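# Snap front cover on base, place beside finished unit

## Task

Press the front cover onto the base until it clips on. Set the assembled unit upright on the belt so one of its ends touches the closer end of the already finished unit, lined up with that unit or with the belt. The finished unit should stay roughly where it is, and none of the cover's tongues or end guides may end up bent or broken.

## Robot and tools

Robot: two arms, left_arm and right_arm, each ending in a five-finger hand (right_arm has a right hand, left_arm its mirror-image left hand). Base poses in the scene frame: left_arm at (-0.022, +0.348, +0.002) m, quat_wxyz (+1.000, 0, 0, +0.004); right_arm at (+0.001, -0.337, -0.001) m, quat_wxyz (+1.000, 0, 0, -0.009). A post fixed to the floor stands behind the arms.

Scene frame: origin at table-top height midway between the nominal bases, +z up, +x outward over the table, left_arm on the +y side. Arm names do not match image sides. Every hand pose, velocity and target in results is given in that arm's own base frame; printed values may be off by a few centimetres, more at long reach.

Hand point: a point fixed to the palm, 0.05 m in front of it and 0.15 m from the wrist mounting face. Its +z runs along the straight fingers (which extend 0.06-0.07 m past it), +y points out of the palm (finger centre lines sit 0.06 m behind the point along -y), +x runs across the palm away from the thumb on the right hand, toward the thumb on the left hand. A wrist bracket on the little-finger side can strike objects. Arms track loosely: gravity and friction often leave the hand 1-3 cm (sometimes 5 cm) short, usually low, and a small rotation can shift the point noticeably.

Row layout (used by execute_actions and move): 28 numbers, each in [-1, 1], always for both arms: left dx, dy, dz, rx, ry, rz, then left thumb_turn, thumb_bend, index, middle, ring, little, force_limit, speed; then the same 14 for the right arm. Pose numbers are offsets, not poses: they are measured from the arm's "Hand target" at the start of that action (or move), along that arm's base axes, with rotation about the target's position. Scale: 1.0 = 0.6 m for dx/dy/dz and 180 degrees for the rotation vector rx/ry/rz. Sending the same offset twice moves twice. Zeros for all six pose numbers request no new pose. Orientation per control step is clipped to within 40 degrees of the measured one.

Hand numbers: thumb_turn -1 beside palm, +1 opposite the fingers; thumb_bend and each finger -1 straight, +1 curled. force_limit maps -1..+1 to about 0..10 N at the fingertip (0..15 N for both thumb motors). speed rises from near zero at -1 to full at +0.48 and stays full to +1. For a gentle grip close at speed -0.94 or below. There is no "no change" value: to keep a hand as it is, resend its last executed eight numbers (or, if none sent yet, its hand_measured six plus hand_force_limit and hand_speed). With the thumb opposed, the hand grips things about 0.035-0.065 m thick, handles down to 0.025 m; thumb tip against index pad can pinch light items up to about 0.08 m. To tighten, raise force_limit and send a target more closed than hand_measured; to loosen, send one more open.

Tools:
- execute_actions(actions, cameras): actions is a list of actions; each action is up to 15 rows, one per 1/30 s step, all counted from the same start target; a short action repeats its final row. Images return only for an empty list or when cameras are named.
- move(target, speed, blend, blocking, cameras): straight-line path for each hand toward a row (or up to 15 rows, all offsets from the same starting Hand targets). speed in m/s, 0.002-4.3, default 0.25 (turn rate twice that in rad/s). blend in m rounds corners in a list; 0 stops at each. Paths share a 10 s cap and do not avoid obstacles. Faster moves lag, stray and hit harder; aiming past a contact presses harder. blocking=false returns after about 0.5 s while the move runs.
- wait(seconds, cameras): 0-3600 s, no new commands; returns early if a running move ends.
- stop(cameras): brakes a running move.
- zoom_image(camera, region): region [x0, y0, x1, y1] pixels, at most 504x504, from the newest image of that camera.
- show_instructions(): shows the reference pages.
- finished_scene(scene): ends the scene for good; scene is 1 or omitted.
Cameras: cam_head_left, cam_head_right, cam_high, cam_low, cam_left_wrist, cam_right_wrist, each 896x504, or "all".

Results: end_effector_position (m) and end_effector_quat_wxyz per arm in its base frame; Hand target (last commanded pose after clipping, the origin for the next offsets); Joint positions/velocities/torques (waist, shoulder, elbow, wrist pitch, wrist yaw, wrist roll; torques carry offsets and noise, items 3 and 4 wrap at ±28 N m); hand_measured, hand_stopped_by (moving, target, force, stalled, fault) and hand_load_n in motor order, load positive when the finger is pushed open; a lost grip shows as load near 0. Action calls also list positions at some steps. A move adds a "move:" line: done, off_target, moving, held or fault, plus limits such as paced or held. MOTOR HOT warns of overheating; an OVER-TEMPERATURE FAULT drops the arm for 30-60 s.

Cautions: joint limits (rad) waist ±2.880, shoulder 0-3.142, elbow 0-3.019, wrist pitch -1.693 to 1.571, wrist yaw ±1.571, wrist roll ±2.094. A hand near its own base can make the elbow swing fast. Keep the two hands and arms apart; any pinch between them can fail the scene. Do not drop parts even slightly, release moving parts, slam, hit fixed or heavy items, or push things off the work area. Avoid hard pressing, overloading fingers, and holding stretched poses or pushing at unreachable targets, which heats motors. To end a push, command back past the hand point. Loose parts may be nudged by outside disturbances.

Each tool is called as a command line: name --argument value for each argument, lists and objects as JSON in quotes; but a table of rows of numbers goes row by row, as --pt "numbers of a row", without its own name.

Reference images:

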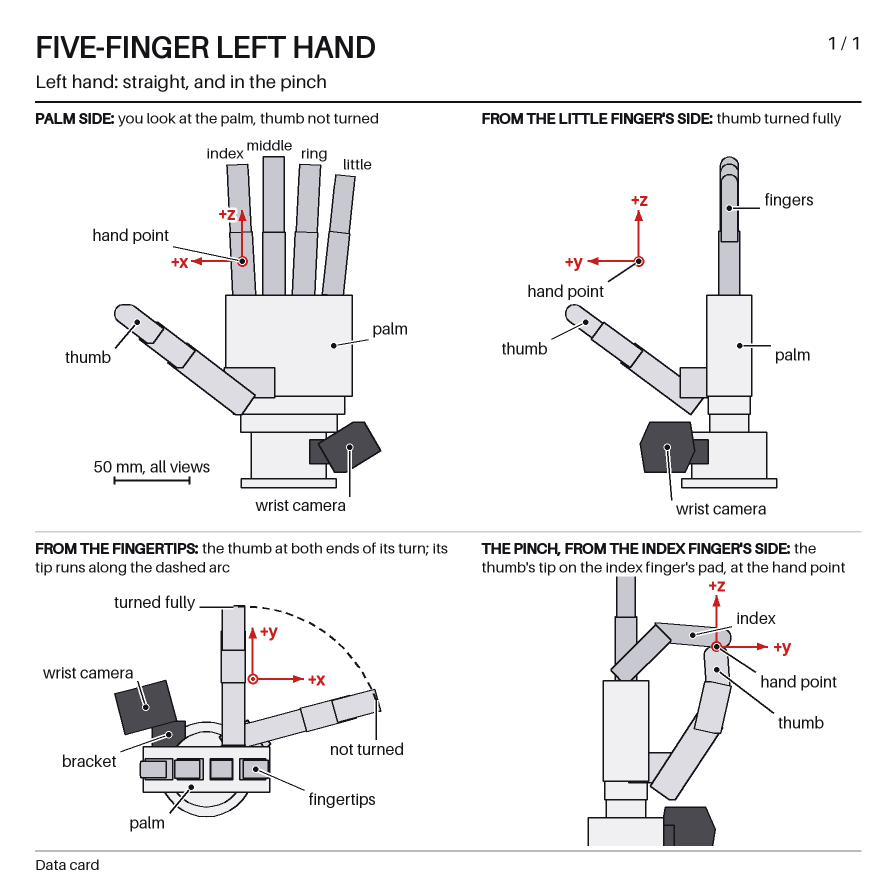

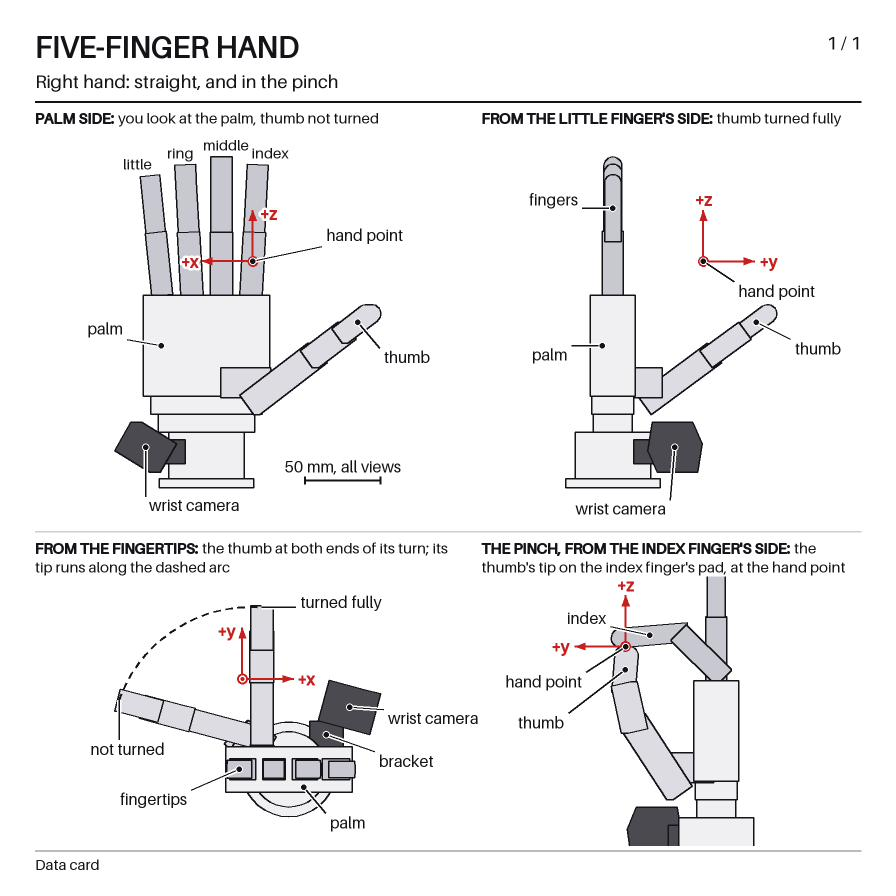

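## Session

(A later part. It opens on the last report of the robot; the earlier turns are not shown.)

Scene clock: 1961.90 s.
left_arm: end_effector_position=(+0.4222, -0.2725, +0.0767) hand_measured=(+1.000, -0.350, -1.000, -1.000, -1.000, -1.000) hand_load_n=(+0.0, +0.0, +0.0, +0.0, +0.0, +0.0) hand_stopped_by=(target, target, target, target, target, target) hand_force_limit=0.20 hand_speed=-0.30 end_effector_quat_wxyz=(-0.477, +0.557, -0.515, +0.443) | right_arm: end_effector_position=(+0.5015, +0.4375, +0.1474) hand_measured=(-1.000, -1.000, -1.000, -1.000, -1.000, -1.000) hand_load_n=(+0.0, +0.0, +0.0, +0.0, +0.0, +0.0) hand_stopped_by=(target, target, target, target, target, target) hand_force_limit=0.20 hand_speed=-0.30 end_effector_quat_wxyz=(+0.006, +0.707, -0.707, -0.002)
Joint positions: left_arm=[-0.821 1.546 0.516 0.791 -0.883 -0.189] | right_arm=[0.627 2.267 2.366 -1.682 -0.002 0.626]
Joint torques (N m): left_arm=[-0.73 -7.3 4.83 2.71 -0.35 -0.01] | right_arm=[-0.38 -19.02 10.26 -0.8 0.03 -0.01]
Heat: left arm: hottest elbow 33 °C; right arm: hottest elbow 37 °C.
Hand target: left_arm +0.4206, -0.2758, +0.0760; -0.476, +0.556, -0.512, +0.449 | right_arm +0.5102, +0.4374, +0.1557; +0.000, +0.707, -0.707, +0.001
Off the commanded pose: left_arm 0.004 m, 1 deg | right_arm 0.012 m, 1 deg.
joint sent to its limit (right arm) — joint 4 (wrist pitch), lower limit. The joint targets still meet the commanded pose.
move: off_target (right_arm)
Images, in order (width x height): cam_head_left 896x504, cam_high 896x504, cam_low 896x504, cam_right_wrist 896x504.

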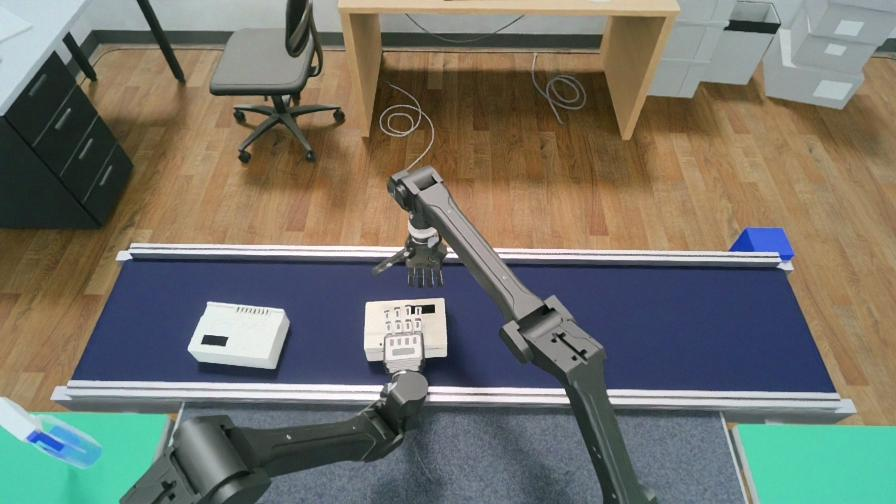

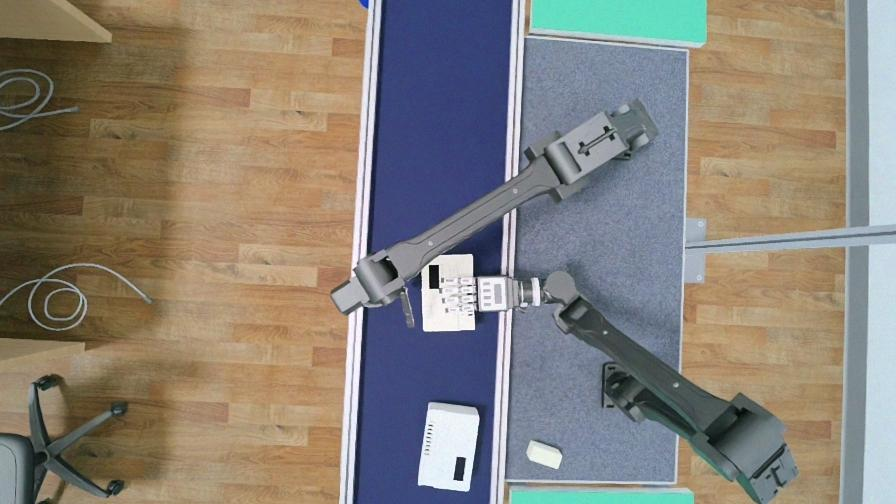

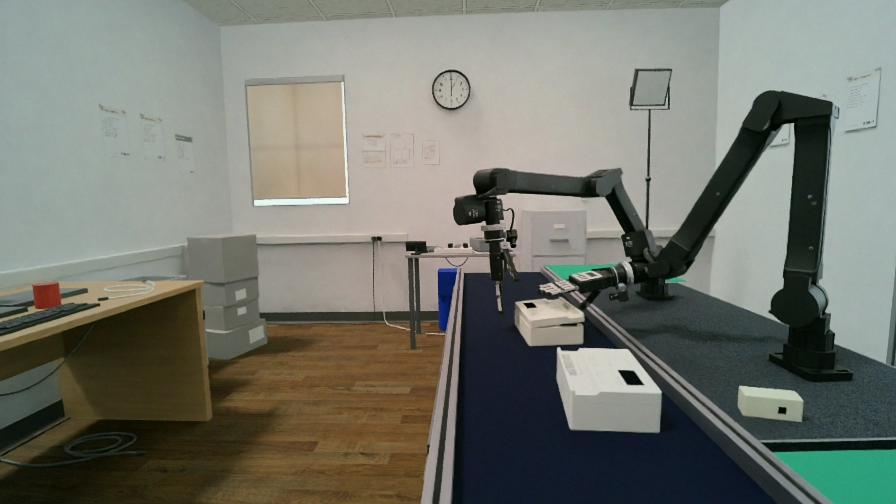

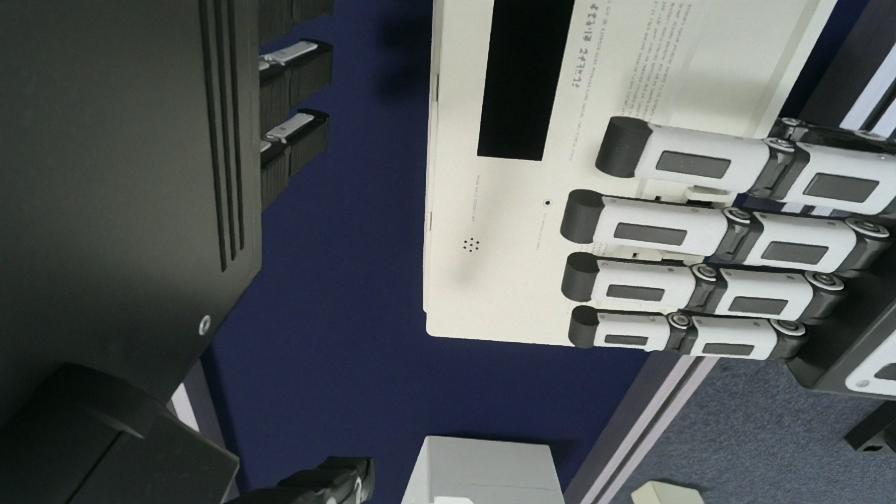

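move --pt "0 0 0 0 0 0 1 -0.35 -1 -1 -1 -1 0.2 -0.3 0.0 0.012 -0.055 0 0 0 -1 -1 -1 -1 -1 -1 0.2 -0.3" --speed 0.08 --cameras '["cam_low","cam_high","cam_right_wrist","cam_head_right"]'

zoom_image --camera "cam_low" --region '[480, 270, 602, 355]'

Scene clock: 1991.73 s.
left_arm: end_effector_position=(+0.4222, -0.2725, +0.0767) hand_measured=(+1.000, -0.350, -1.000, -1.000, -1.000, -1.000) hand_load_n=(+0.0, +0.0, +0.0, +0.0, -0.5, +0.0) hand_stopped_by=(target, target, target, target, target, target) hand_force_limit=0.20 hand_speed=-0.30 end_effector_quat_wxyz=(-0.477, +0.557, -0.515, +0.443) | right_arm: end_effector_position=(+0.5089, +0.4428, +0.1417) hand_measured=(-1.000, -1.000, -1.000, -1.000, -1.000, -1.000) hand_load_n=(+0.0, +0.0, +0.0, +0.0, +0.0, +0.0) hand_stopped_by=(target, target, target, target, target, target) hand_force_limit=0.20 hand_speed=-0.30 end_effector_quat_wxyz=(-0.009, +0.707, -0.707, +0.001)
Joint positions: left_arm=[-0.821 1.546 0.516 0.791 -0.883 -0.189] | right_arm=[0.627 2.268 2.355 -1.639 -0.002 0.626]
Joint torques (N m): left_arm=[-0.56 -7.65 4.71 2.78 -0.33 -0.02] | right_arm=[0.44 -18.2 6.54 0.28 0.03 0.07]
Heat: left arm: hottest elbow 32 °C; right arm: hottest elbow 39 °C.
Hand target: left_arm +0.4206, -0.2758, +0.0760; -0.476, +0.556, -0.512, +0.449 | right_arm +0.5102, +0.4446, +0.1226; +0.000, +0.707, -0.707, +0.001
Off the commanded pose: left_arm 0.004 m, 1 deg | right_arm 0.019 m, 1 deg.
move: off_target (right_arm)
Images, in order (width x height): cam_head_right 896x504, cam_high 896x504, cam_low 896x504, cam_right_wrist 896x504.

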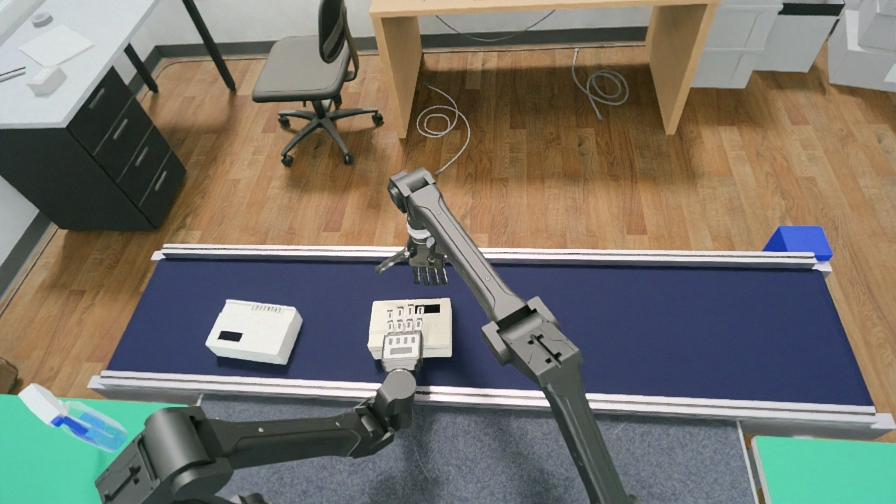

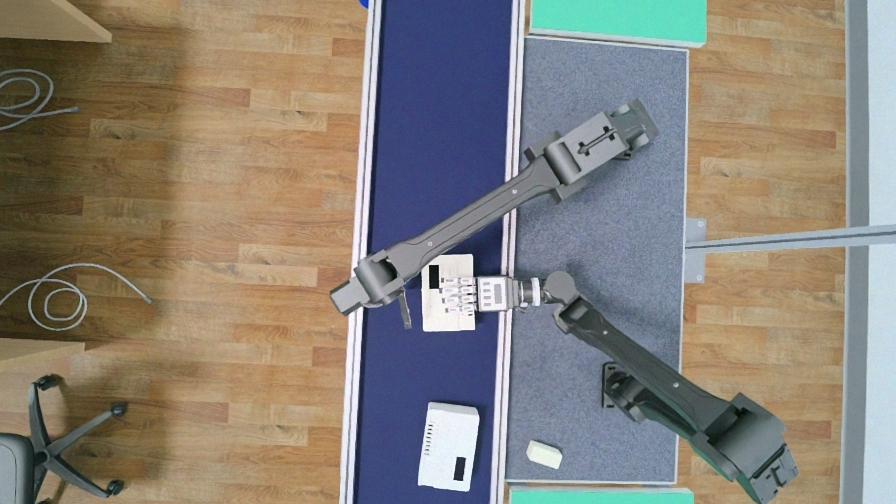

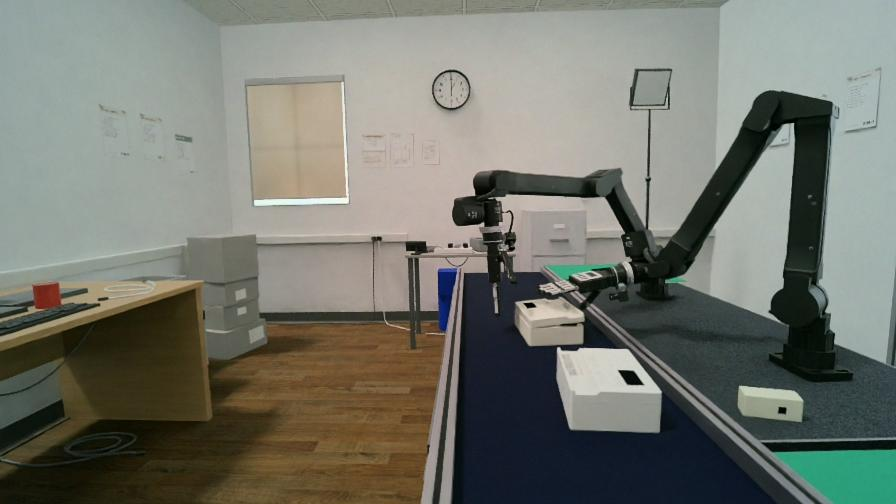

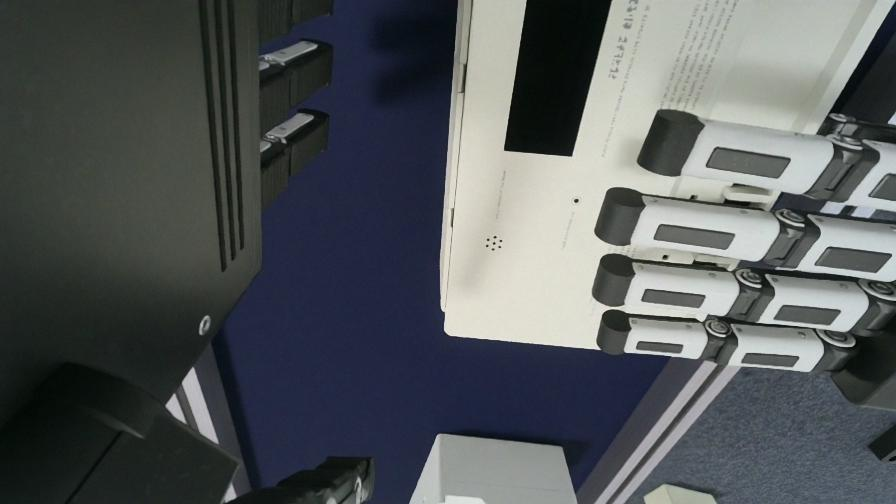

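Scaled by 4.131 from the camera's image (finer frame: 1280x720).

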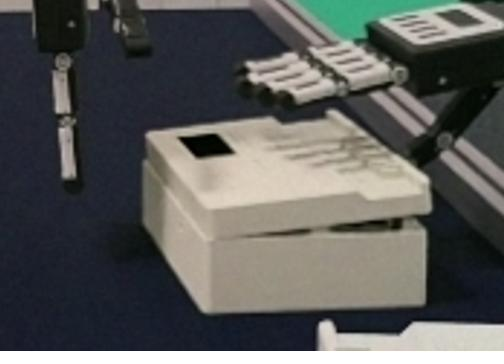

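execute_actions --actions '[]' --cameras '["cam_low","cam_high","cam_right_wrist","cam_left_wrist"]'

Scene clock: 2004.40 s.
left_arm: end_effector_position=(+0.4222, -0.2725, +0.0767) hand_measured=(+1.000, -0.350, -1.000, -1.000, -1.000, -1.000) hand_load_n=(+0.0, +0.0, +0.0, +0.0, +0.0, +0.0) hand_stopped_by=(target, target, target, target, target, target) hand_force_limit=0.20 hand_speed=-0.30 end_effector_quat_wxyz=(-0.477, +0.557, -0.515, +0.443) | right_arm: end_effector_position=(+0.5089, +0.4428, +0.1417) hand_measured=(-1.000, -1.000, -1.000, -1.000, -1.000, -1.000) hand_load_n=(+0.0, +0.0, +0.0, +0.0, +0.0, +0.0) hand_stopped_by=(target, target, target, target, target, target) hand_force_limit=0.20 hand_speed=-0.30 end_effector_quat_wxyz=(-0.009, +0.707, -0.707, +0.001)
Joint positions: left_arm=[-0.821 1.546 0.516 0.791 -0.883 -0.189] | right_arm=[0.627 2.268 2.355 -1.639 -0.002 0.626]
Joint velocities: within noise
Joint torques (N m): left_arm=[-0.62 -7.36 4.75 2.76 -0.34 -0.04] | right_arm=[0.38 -18.26 6.54 0.29 0.03 0.06]
Heat: left arm: hottest elbow 32 °C; right arm: hottest elbow 39 °C.
Hand target: left_arm +0.4206, -0.2758, +0.0760; -0.476, +0.556, -0.512, +0.449 | right_arm +0.5102, +0.4446, +0.1226; +0.000, +0.707, -0.707, +0.001
Off the commanded pose: left_arm 0.004 m, 1 deg | right_arm 0.019 m, 1 deg.
Images, in order (width x height): cam_high 896x504, cam_low 896x504, cam_left_wrist 896x504, cam_right_wrist 896x504.

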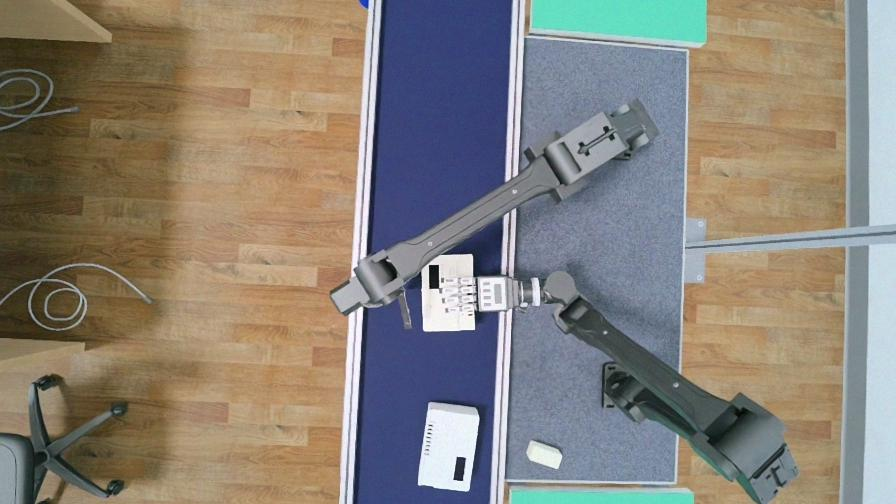

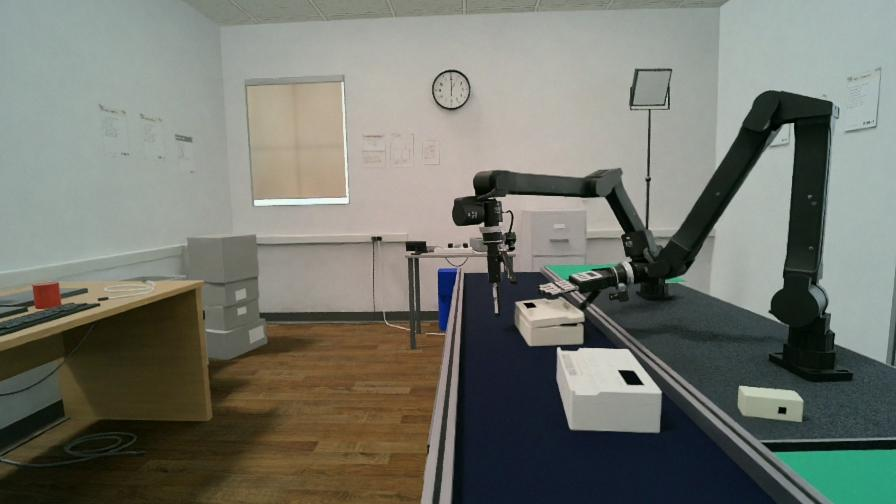

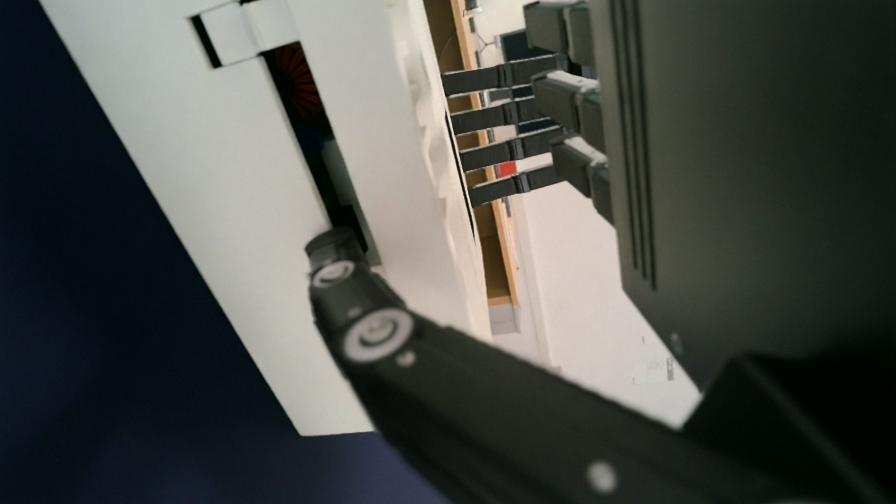

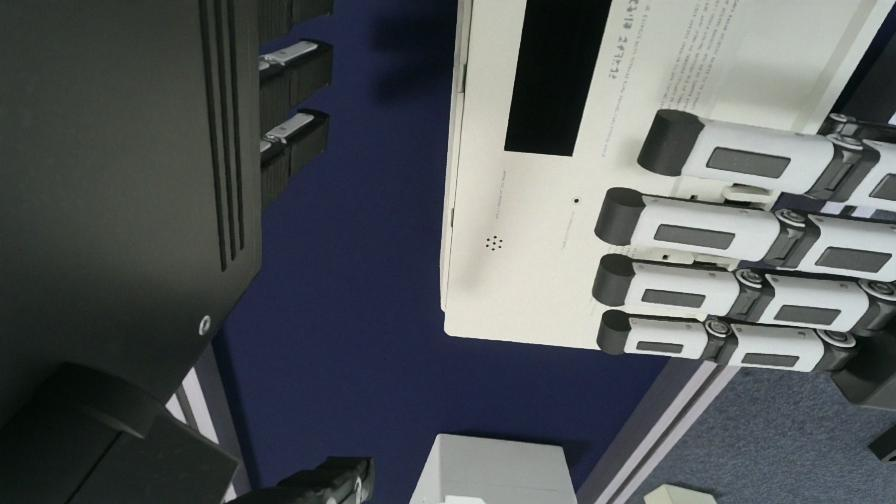

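move --target '[0,0,0,0,0,0,1,-0.35,-1,-1,-1,-1,0.2,-0.3,0,0,-0.045,0,0,0,-1,-1,-1,-1,-1,-1,0.2,-0.3]' --speed 0.06 --cameras '["cam_low","cam_right_wrist"]'

Scene clock: 2007.70 s.
left_arm: end_effector_position=(+0.4222, -0.2725, +0.0767) hand_measured=(+1.000, -0.350, -1.000, -1.000, -1.000, -1.000) hand_load_n=(+0.0, +0.5, +0.0, +0.0, +0.0, +0.0) hand_stopped_by=(target, target, target, target, target, target) hand_force_limit=0.20 hand_speed=-0.30 end_effector_quat_wxyz=(-0.477, +0.557, -0.515, +0.443) | right_arm: end_effector_position=(+0.5094, +0.4432, +0.1128) hand_measured=(-1.000, -1.000, -1.000, -1.000, -1.000, -1.000) hand_load_n=(+0.0, +0.0, +0.0, +0.0, +0.0, +0.5) hand_stopped_by=(target, target, target, target, target, target) hand_force_limit=0.20 hand_speed=-0.30 end_effector_quat_wxyz=(-0.008, +0.707, -0.707, +0.000)
Joint positions: left_arm=[-0.821 1.546 0.516 0.791 -0.883 -0.189] | right_arm=[0.627 2.269 2.28 -1.567 -0.002 0.626]
Joint torques (N m): left_arm=[-0.91 -7.24 4.6 2.85 -0.36 -0.02] | right_arm=[0.44 -18.37 6.58 0.28 0.03 0.07]
Heat: left arm: hottest elbow 32 °C; right arm: hottest elbow 39 °C.
Hand target: left_arm +0.4206, -0.2758, +0.0760; -0.476, +0.556, -0.512, +0.449 | right_arm +0.5101, +0.4445, +0.0954; +0.000, +0.707, -0.707, +0.000
Off the commanded pose: left_arm 0.004 m, 1 deg | right_arm 0.017 m, 1 deg.
move: off_target (right_arm)

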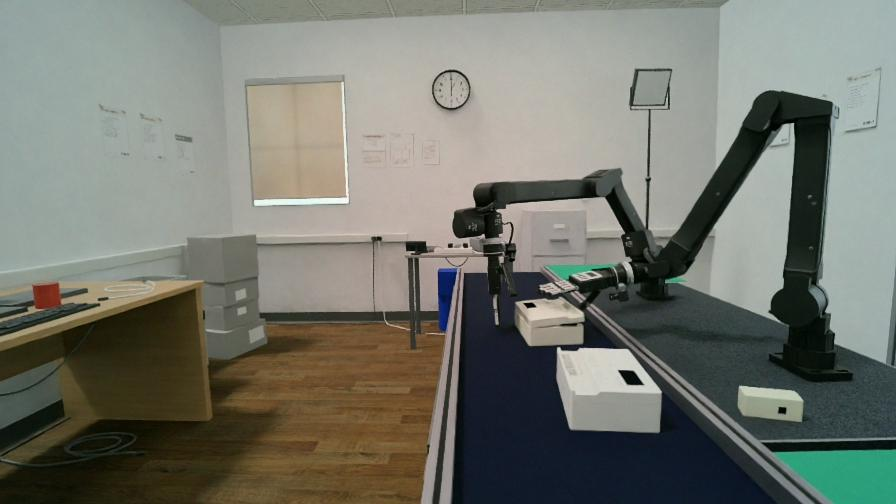

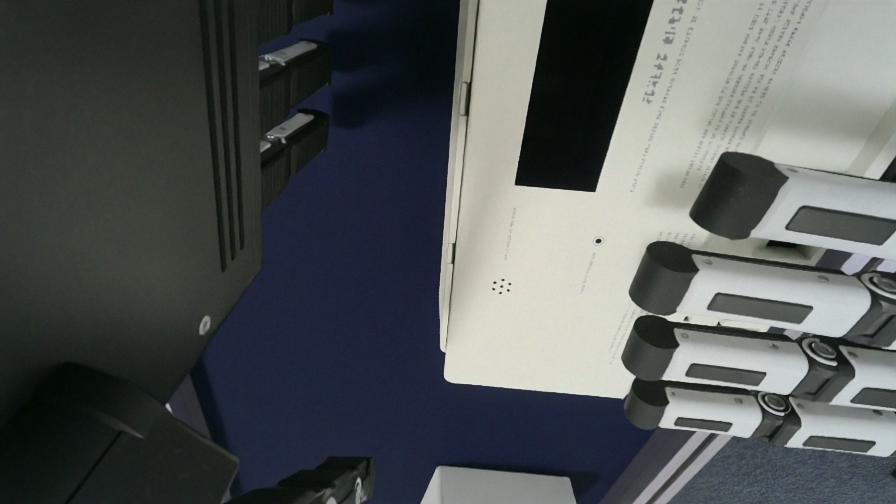

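move --target '[0,0,0,0,0,0,1,-0.35,-1,-1,-1,-1,0.2,-0.3,-0.0333,0,-0.005,0,0,0,-1,-1,-1,-1,-1,-1,0.2,-0.3]' --speed 0.04 --cameras '["cam_low","cam_right_wrist"]'

zoom_image --camera "cam_low" --region '[470, 240, 610, 360]'

Scene clock: 2011.47 s.
left_arm: end_effector_position=(+0.4222, -0.2725, +0.0767) hand_measured=(+1.000, -0.350, -1.000, -1.000, -1.000, -1.000) hand_load_n=(+0.0, +0.0, +0.0, +0.0, +0.0, -0.5) hand_stopped_by=(target, target, target, target, target, target) hand_force_limit=0.20 hand_speed=-0.30 end_effector_quat_wxyz=(-0.477, +0.557, -0.515, +0.443) | right_arm: end_effector_position=(+0.4982, +0.4374, +0.1030) hand_measured=(-1.000, -1.000, -1.000, -1.000, -1.000, -1.000) hand_load_n=(+0.0, +0.0, +0.0, +0.0, +0.0, +0.0) hand_stopped_by=(target, target, target, target, target, target) hand_force_limit=0.20 hand_speed=-0.30 end_effector_quat_wxyz=(-0.005, +0.706, -0.708, +0.001)
Joint positions: left_arm=[-0.821 1.546 0.516 0.791 -0.883 -0.189] | right_arm=[0.63 2.225 2.177 -1.512 0.001 0.632]
Joint torques (N m): left_arm=[-0.91 -7.18 4.7 2.7 -0.35 -0.01] | right_arm=[1.61 -19.02 5.76 0.24 -0.09 0.14]
Heat: left arm: hottest elbow 32 °C; right arm: hottest elbow 38 °C.
Hand target: left_arm +0.4206, -0.2758, +0.0760; -0.476, +0.556, -0.512, +0.449 | right_arm +0.4903, +0.4445, +0.0925; +0.000, +0.707, -0.707, +0.001
Off the commanded pose: left_arm 0.004 m, 1 deg | right_arm 0.015 m, 1 deg.
move: off_target (right_arm)

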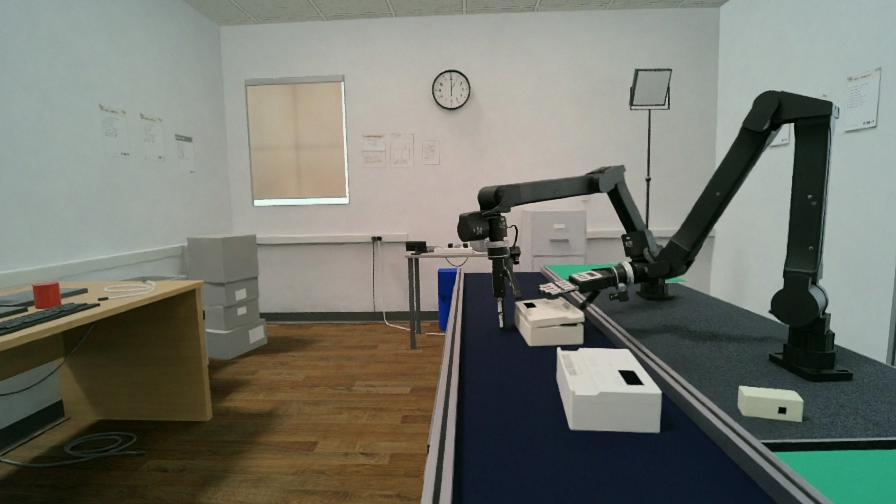

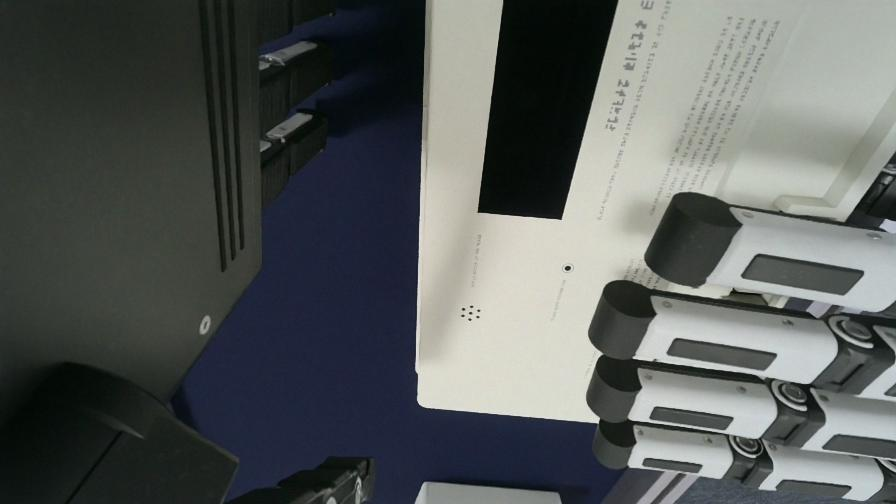

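Scaled by 3.600 from the camera's image (finer frame: 1280x720).

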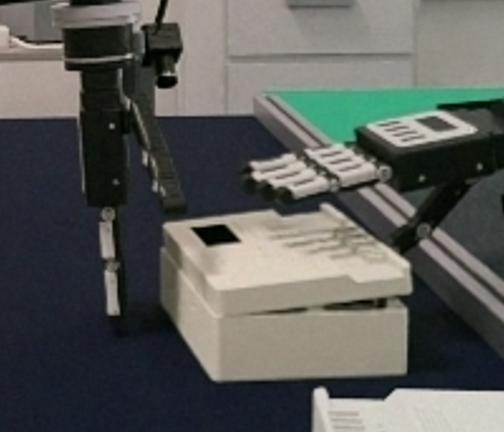

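move --target '[0,0,0,0,0,0,1,-0.35,-1,-1,-1,-1,0.2,-0.3,-0.03,0.008,0.014,0,0,0,-1,-1,-1,-1,-1,-1,0.2,-0.3]' --speed 0.04 --cameras '["cam_low","cam_right_wrist"]'

zoom_image --camera "cam_low" --region '[470, 260, 610, 360]'

Scene clock: 2016.40 s.
left_arm: end_effector_position=(+0.4222, -0.2725, +0.0767) hand_measured=(+1.000, -0.350, -1.000, -1.000, -1.000, -1.000) hand_load_n=(+0.0, +0.5, +0.0, +0.0, +0.0, +0.0) hand_stopped_by=(target, target, target, target, target, target) hand_force_limit=0.20 hand_speed=-0.30 end_effector_quat_wxyz=(-0.477, +0.557, -0.515, +0.443) | right_arm: end_effector_position=(+0.4773, +0.4436, +0.1033) hand_measured=(-1.000, -1.000, -1.000, -1.000, -1.000, -1.000) hand_load_n=(+0.0, +0.0, +0.0, +0.0, +0.0, +0.5) hand_stopped_by=(target, target, target, target, target, target) hand_force_limit=0.20 hand_speed=-0.30 end_effector_quat_wxyz=(+0.002, +0.708, -0.706, +0.001)
Joint positions: left_arm=[-0.821 1.546 0.516 0.791 -0.883 -0.189] | right_arm=[0.657 2.193 2.122 -1.503 0.003 0.654]
Joint torques (N m): left_arm=[-0.26 -6.65 4.85 2.78 -0.33 0.01] | right_arm=[1.2 -19.31 6.12 0.18 -0.15 0.16]
Heat: left arm: hottest elbow 32 °C; right arm: hottest elbow 38 °C.
Hand target: left_arm +0.4206, -0.2758, +0.0760; -0.476, +0.556, -0.512, +0.449 | right_arm +0.4723, +0.4494, +0.1010; +0.000, +0.707, -0.707, +0.001
Off the commanded pose: left_arm 0.004 m, 1 deg | right_arm 0.008 m, 0 deg.
move: done

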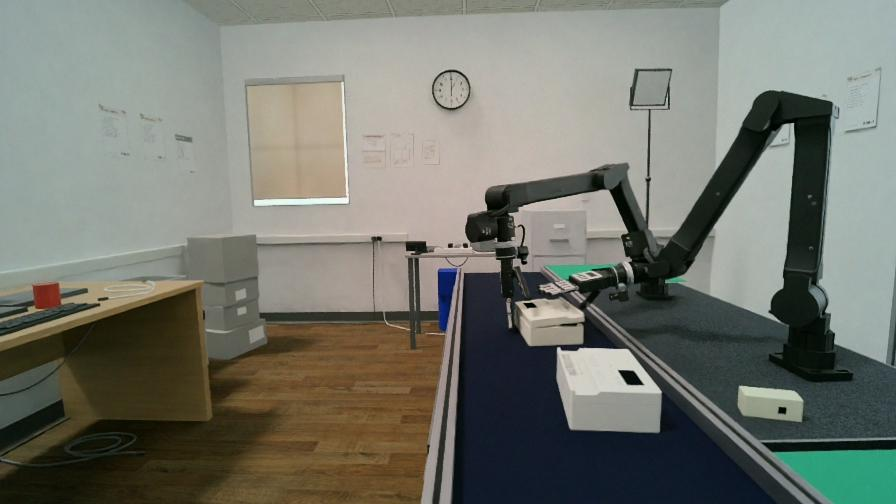

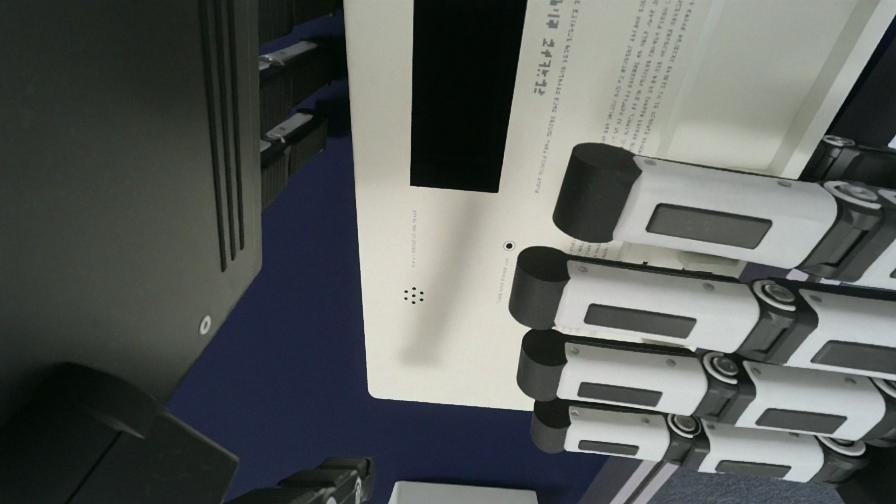

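Scaled by 3.600 from the camera's image (finer frame: 1280x720).

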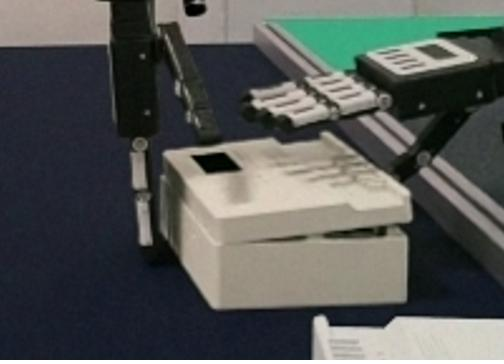

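zoom_image --camera "cam_low" --region '[495, 290, 555, 345]'

move --target '[0,0,0,0,0,0,1,-0.35,-1,-1,-1,-1,0.2,-0.3,-0.01,0.0,0.00,0,0,0,-1,-1,-1,-1,-1,-1,0.2,-0.3]' --speed 0.04 --cameras '["cam_low","cam_left_wrist"]'

zoom_image --camera "cam_low" --region '[495, 290, 555, 345]'

Scaled by 8.400 from the camera's image (finer frame: 1280x720).

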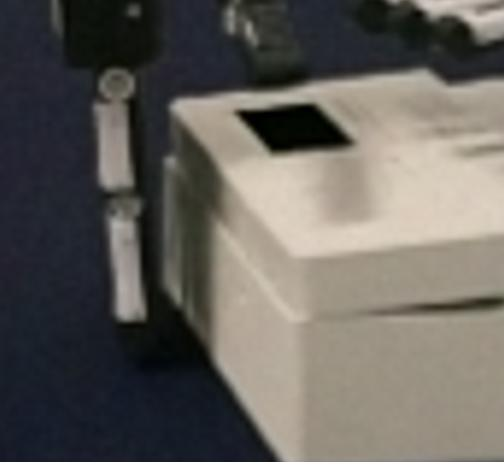

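Scene clock: 2019.80 s.
left_arm: end_effector_position=(+0.4222, -0.2725, +0.0767) hand_measured=(+1.000, -0.350, -1.000, -1.000, -1.000, -1.000) hand_load_n=(+0.0, +0.5, +0.0, +0.0, +0.0, +0.0) hand_stopped_by=(target, target, target, target, target, target) hand_force_limit=0.20 hand_speed=-0.30 end_effector_quat_wxyz=(-0.477, +0.557, -0.515, +0.443) | right_arm: end_effector_position=(+0.4730, +0.4421, +0.1031) hand_measured=(-1.000, -1.000, -1.000, -1.000, -1.000, -1.000) hand_load_n=(+0.0, +0.0, +0.0, +0.0, +0.0, +0.0) hand_stopped_by=(target, target, target, target, target, target) hand_force_limit=0.20 hand_speed=-0.30 end_effector_quat_wxyz=(+0.002, +0.707, -0.707, +0.001)
Joint positions: left_arm=[-0.821 1.546 0.516 0.791 -0.883 -0.189] | right_arm=[0.658 2.177 2.094 -1.491 0.003 0.66]
Joint torques (N m): left_arm=[-0.91 -7.36 4.79 2.74 -0.35 -0.03] | right_arm=[1.55 -19.19 6.11 0.18 -0.15 0.17]
Heat: left arm: hottest elbow 32 °C; right arm: hottest elbow 38 °C.
Hand target: left_arm +0.4206, -0.2758, +0.0760; -0.476, +0.556, -0.512, +0.449 | right_arm +0.4663, +0.4493, +0.1008; +0.000, +0.707, -0.707, +0.001
Off the commanded pose: left_arm 0.004 m, 1 deg | right_arm 0.010 m, 0 deg.
move: done

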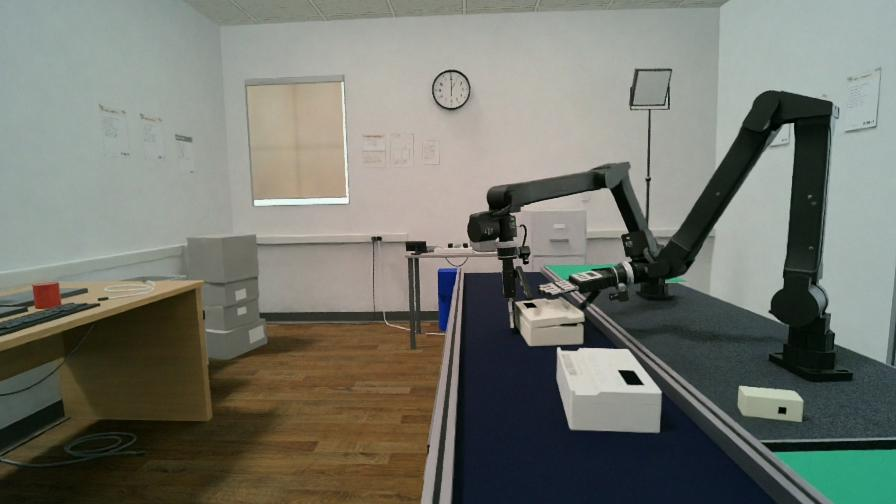

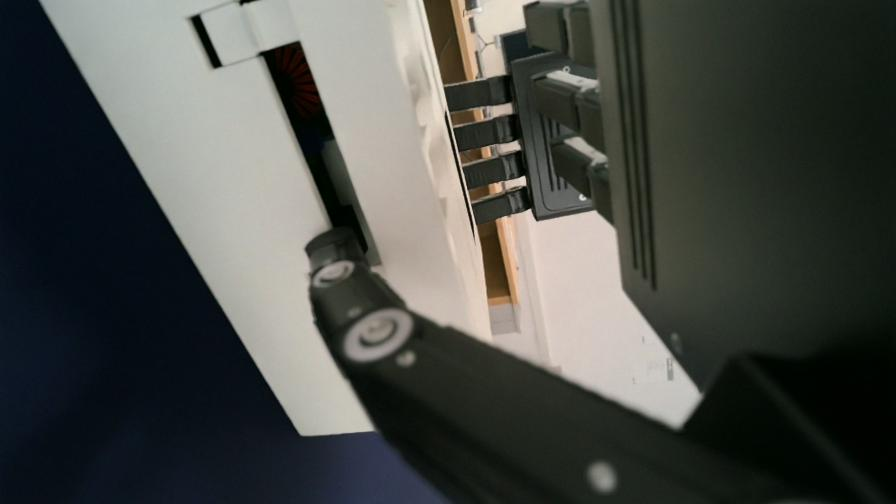

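Scaled by 8.400 from the camera's image (finer frame: 1280x720).

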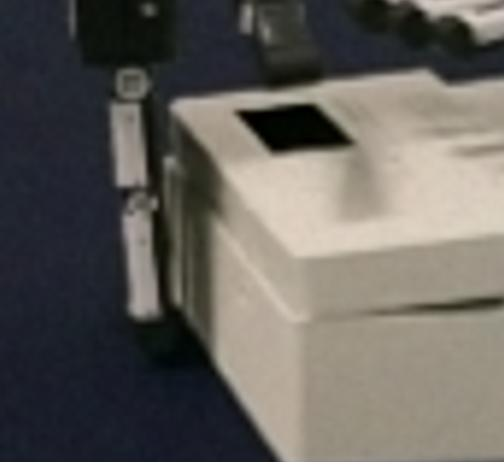

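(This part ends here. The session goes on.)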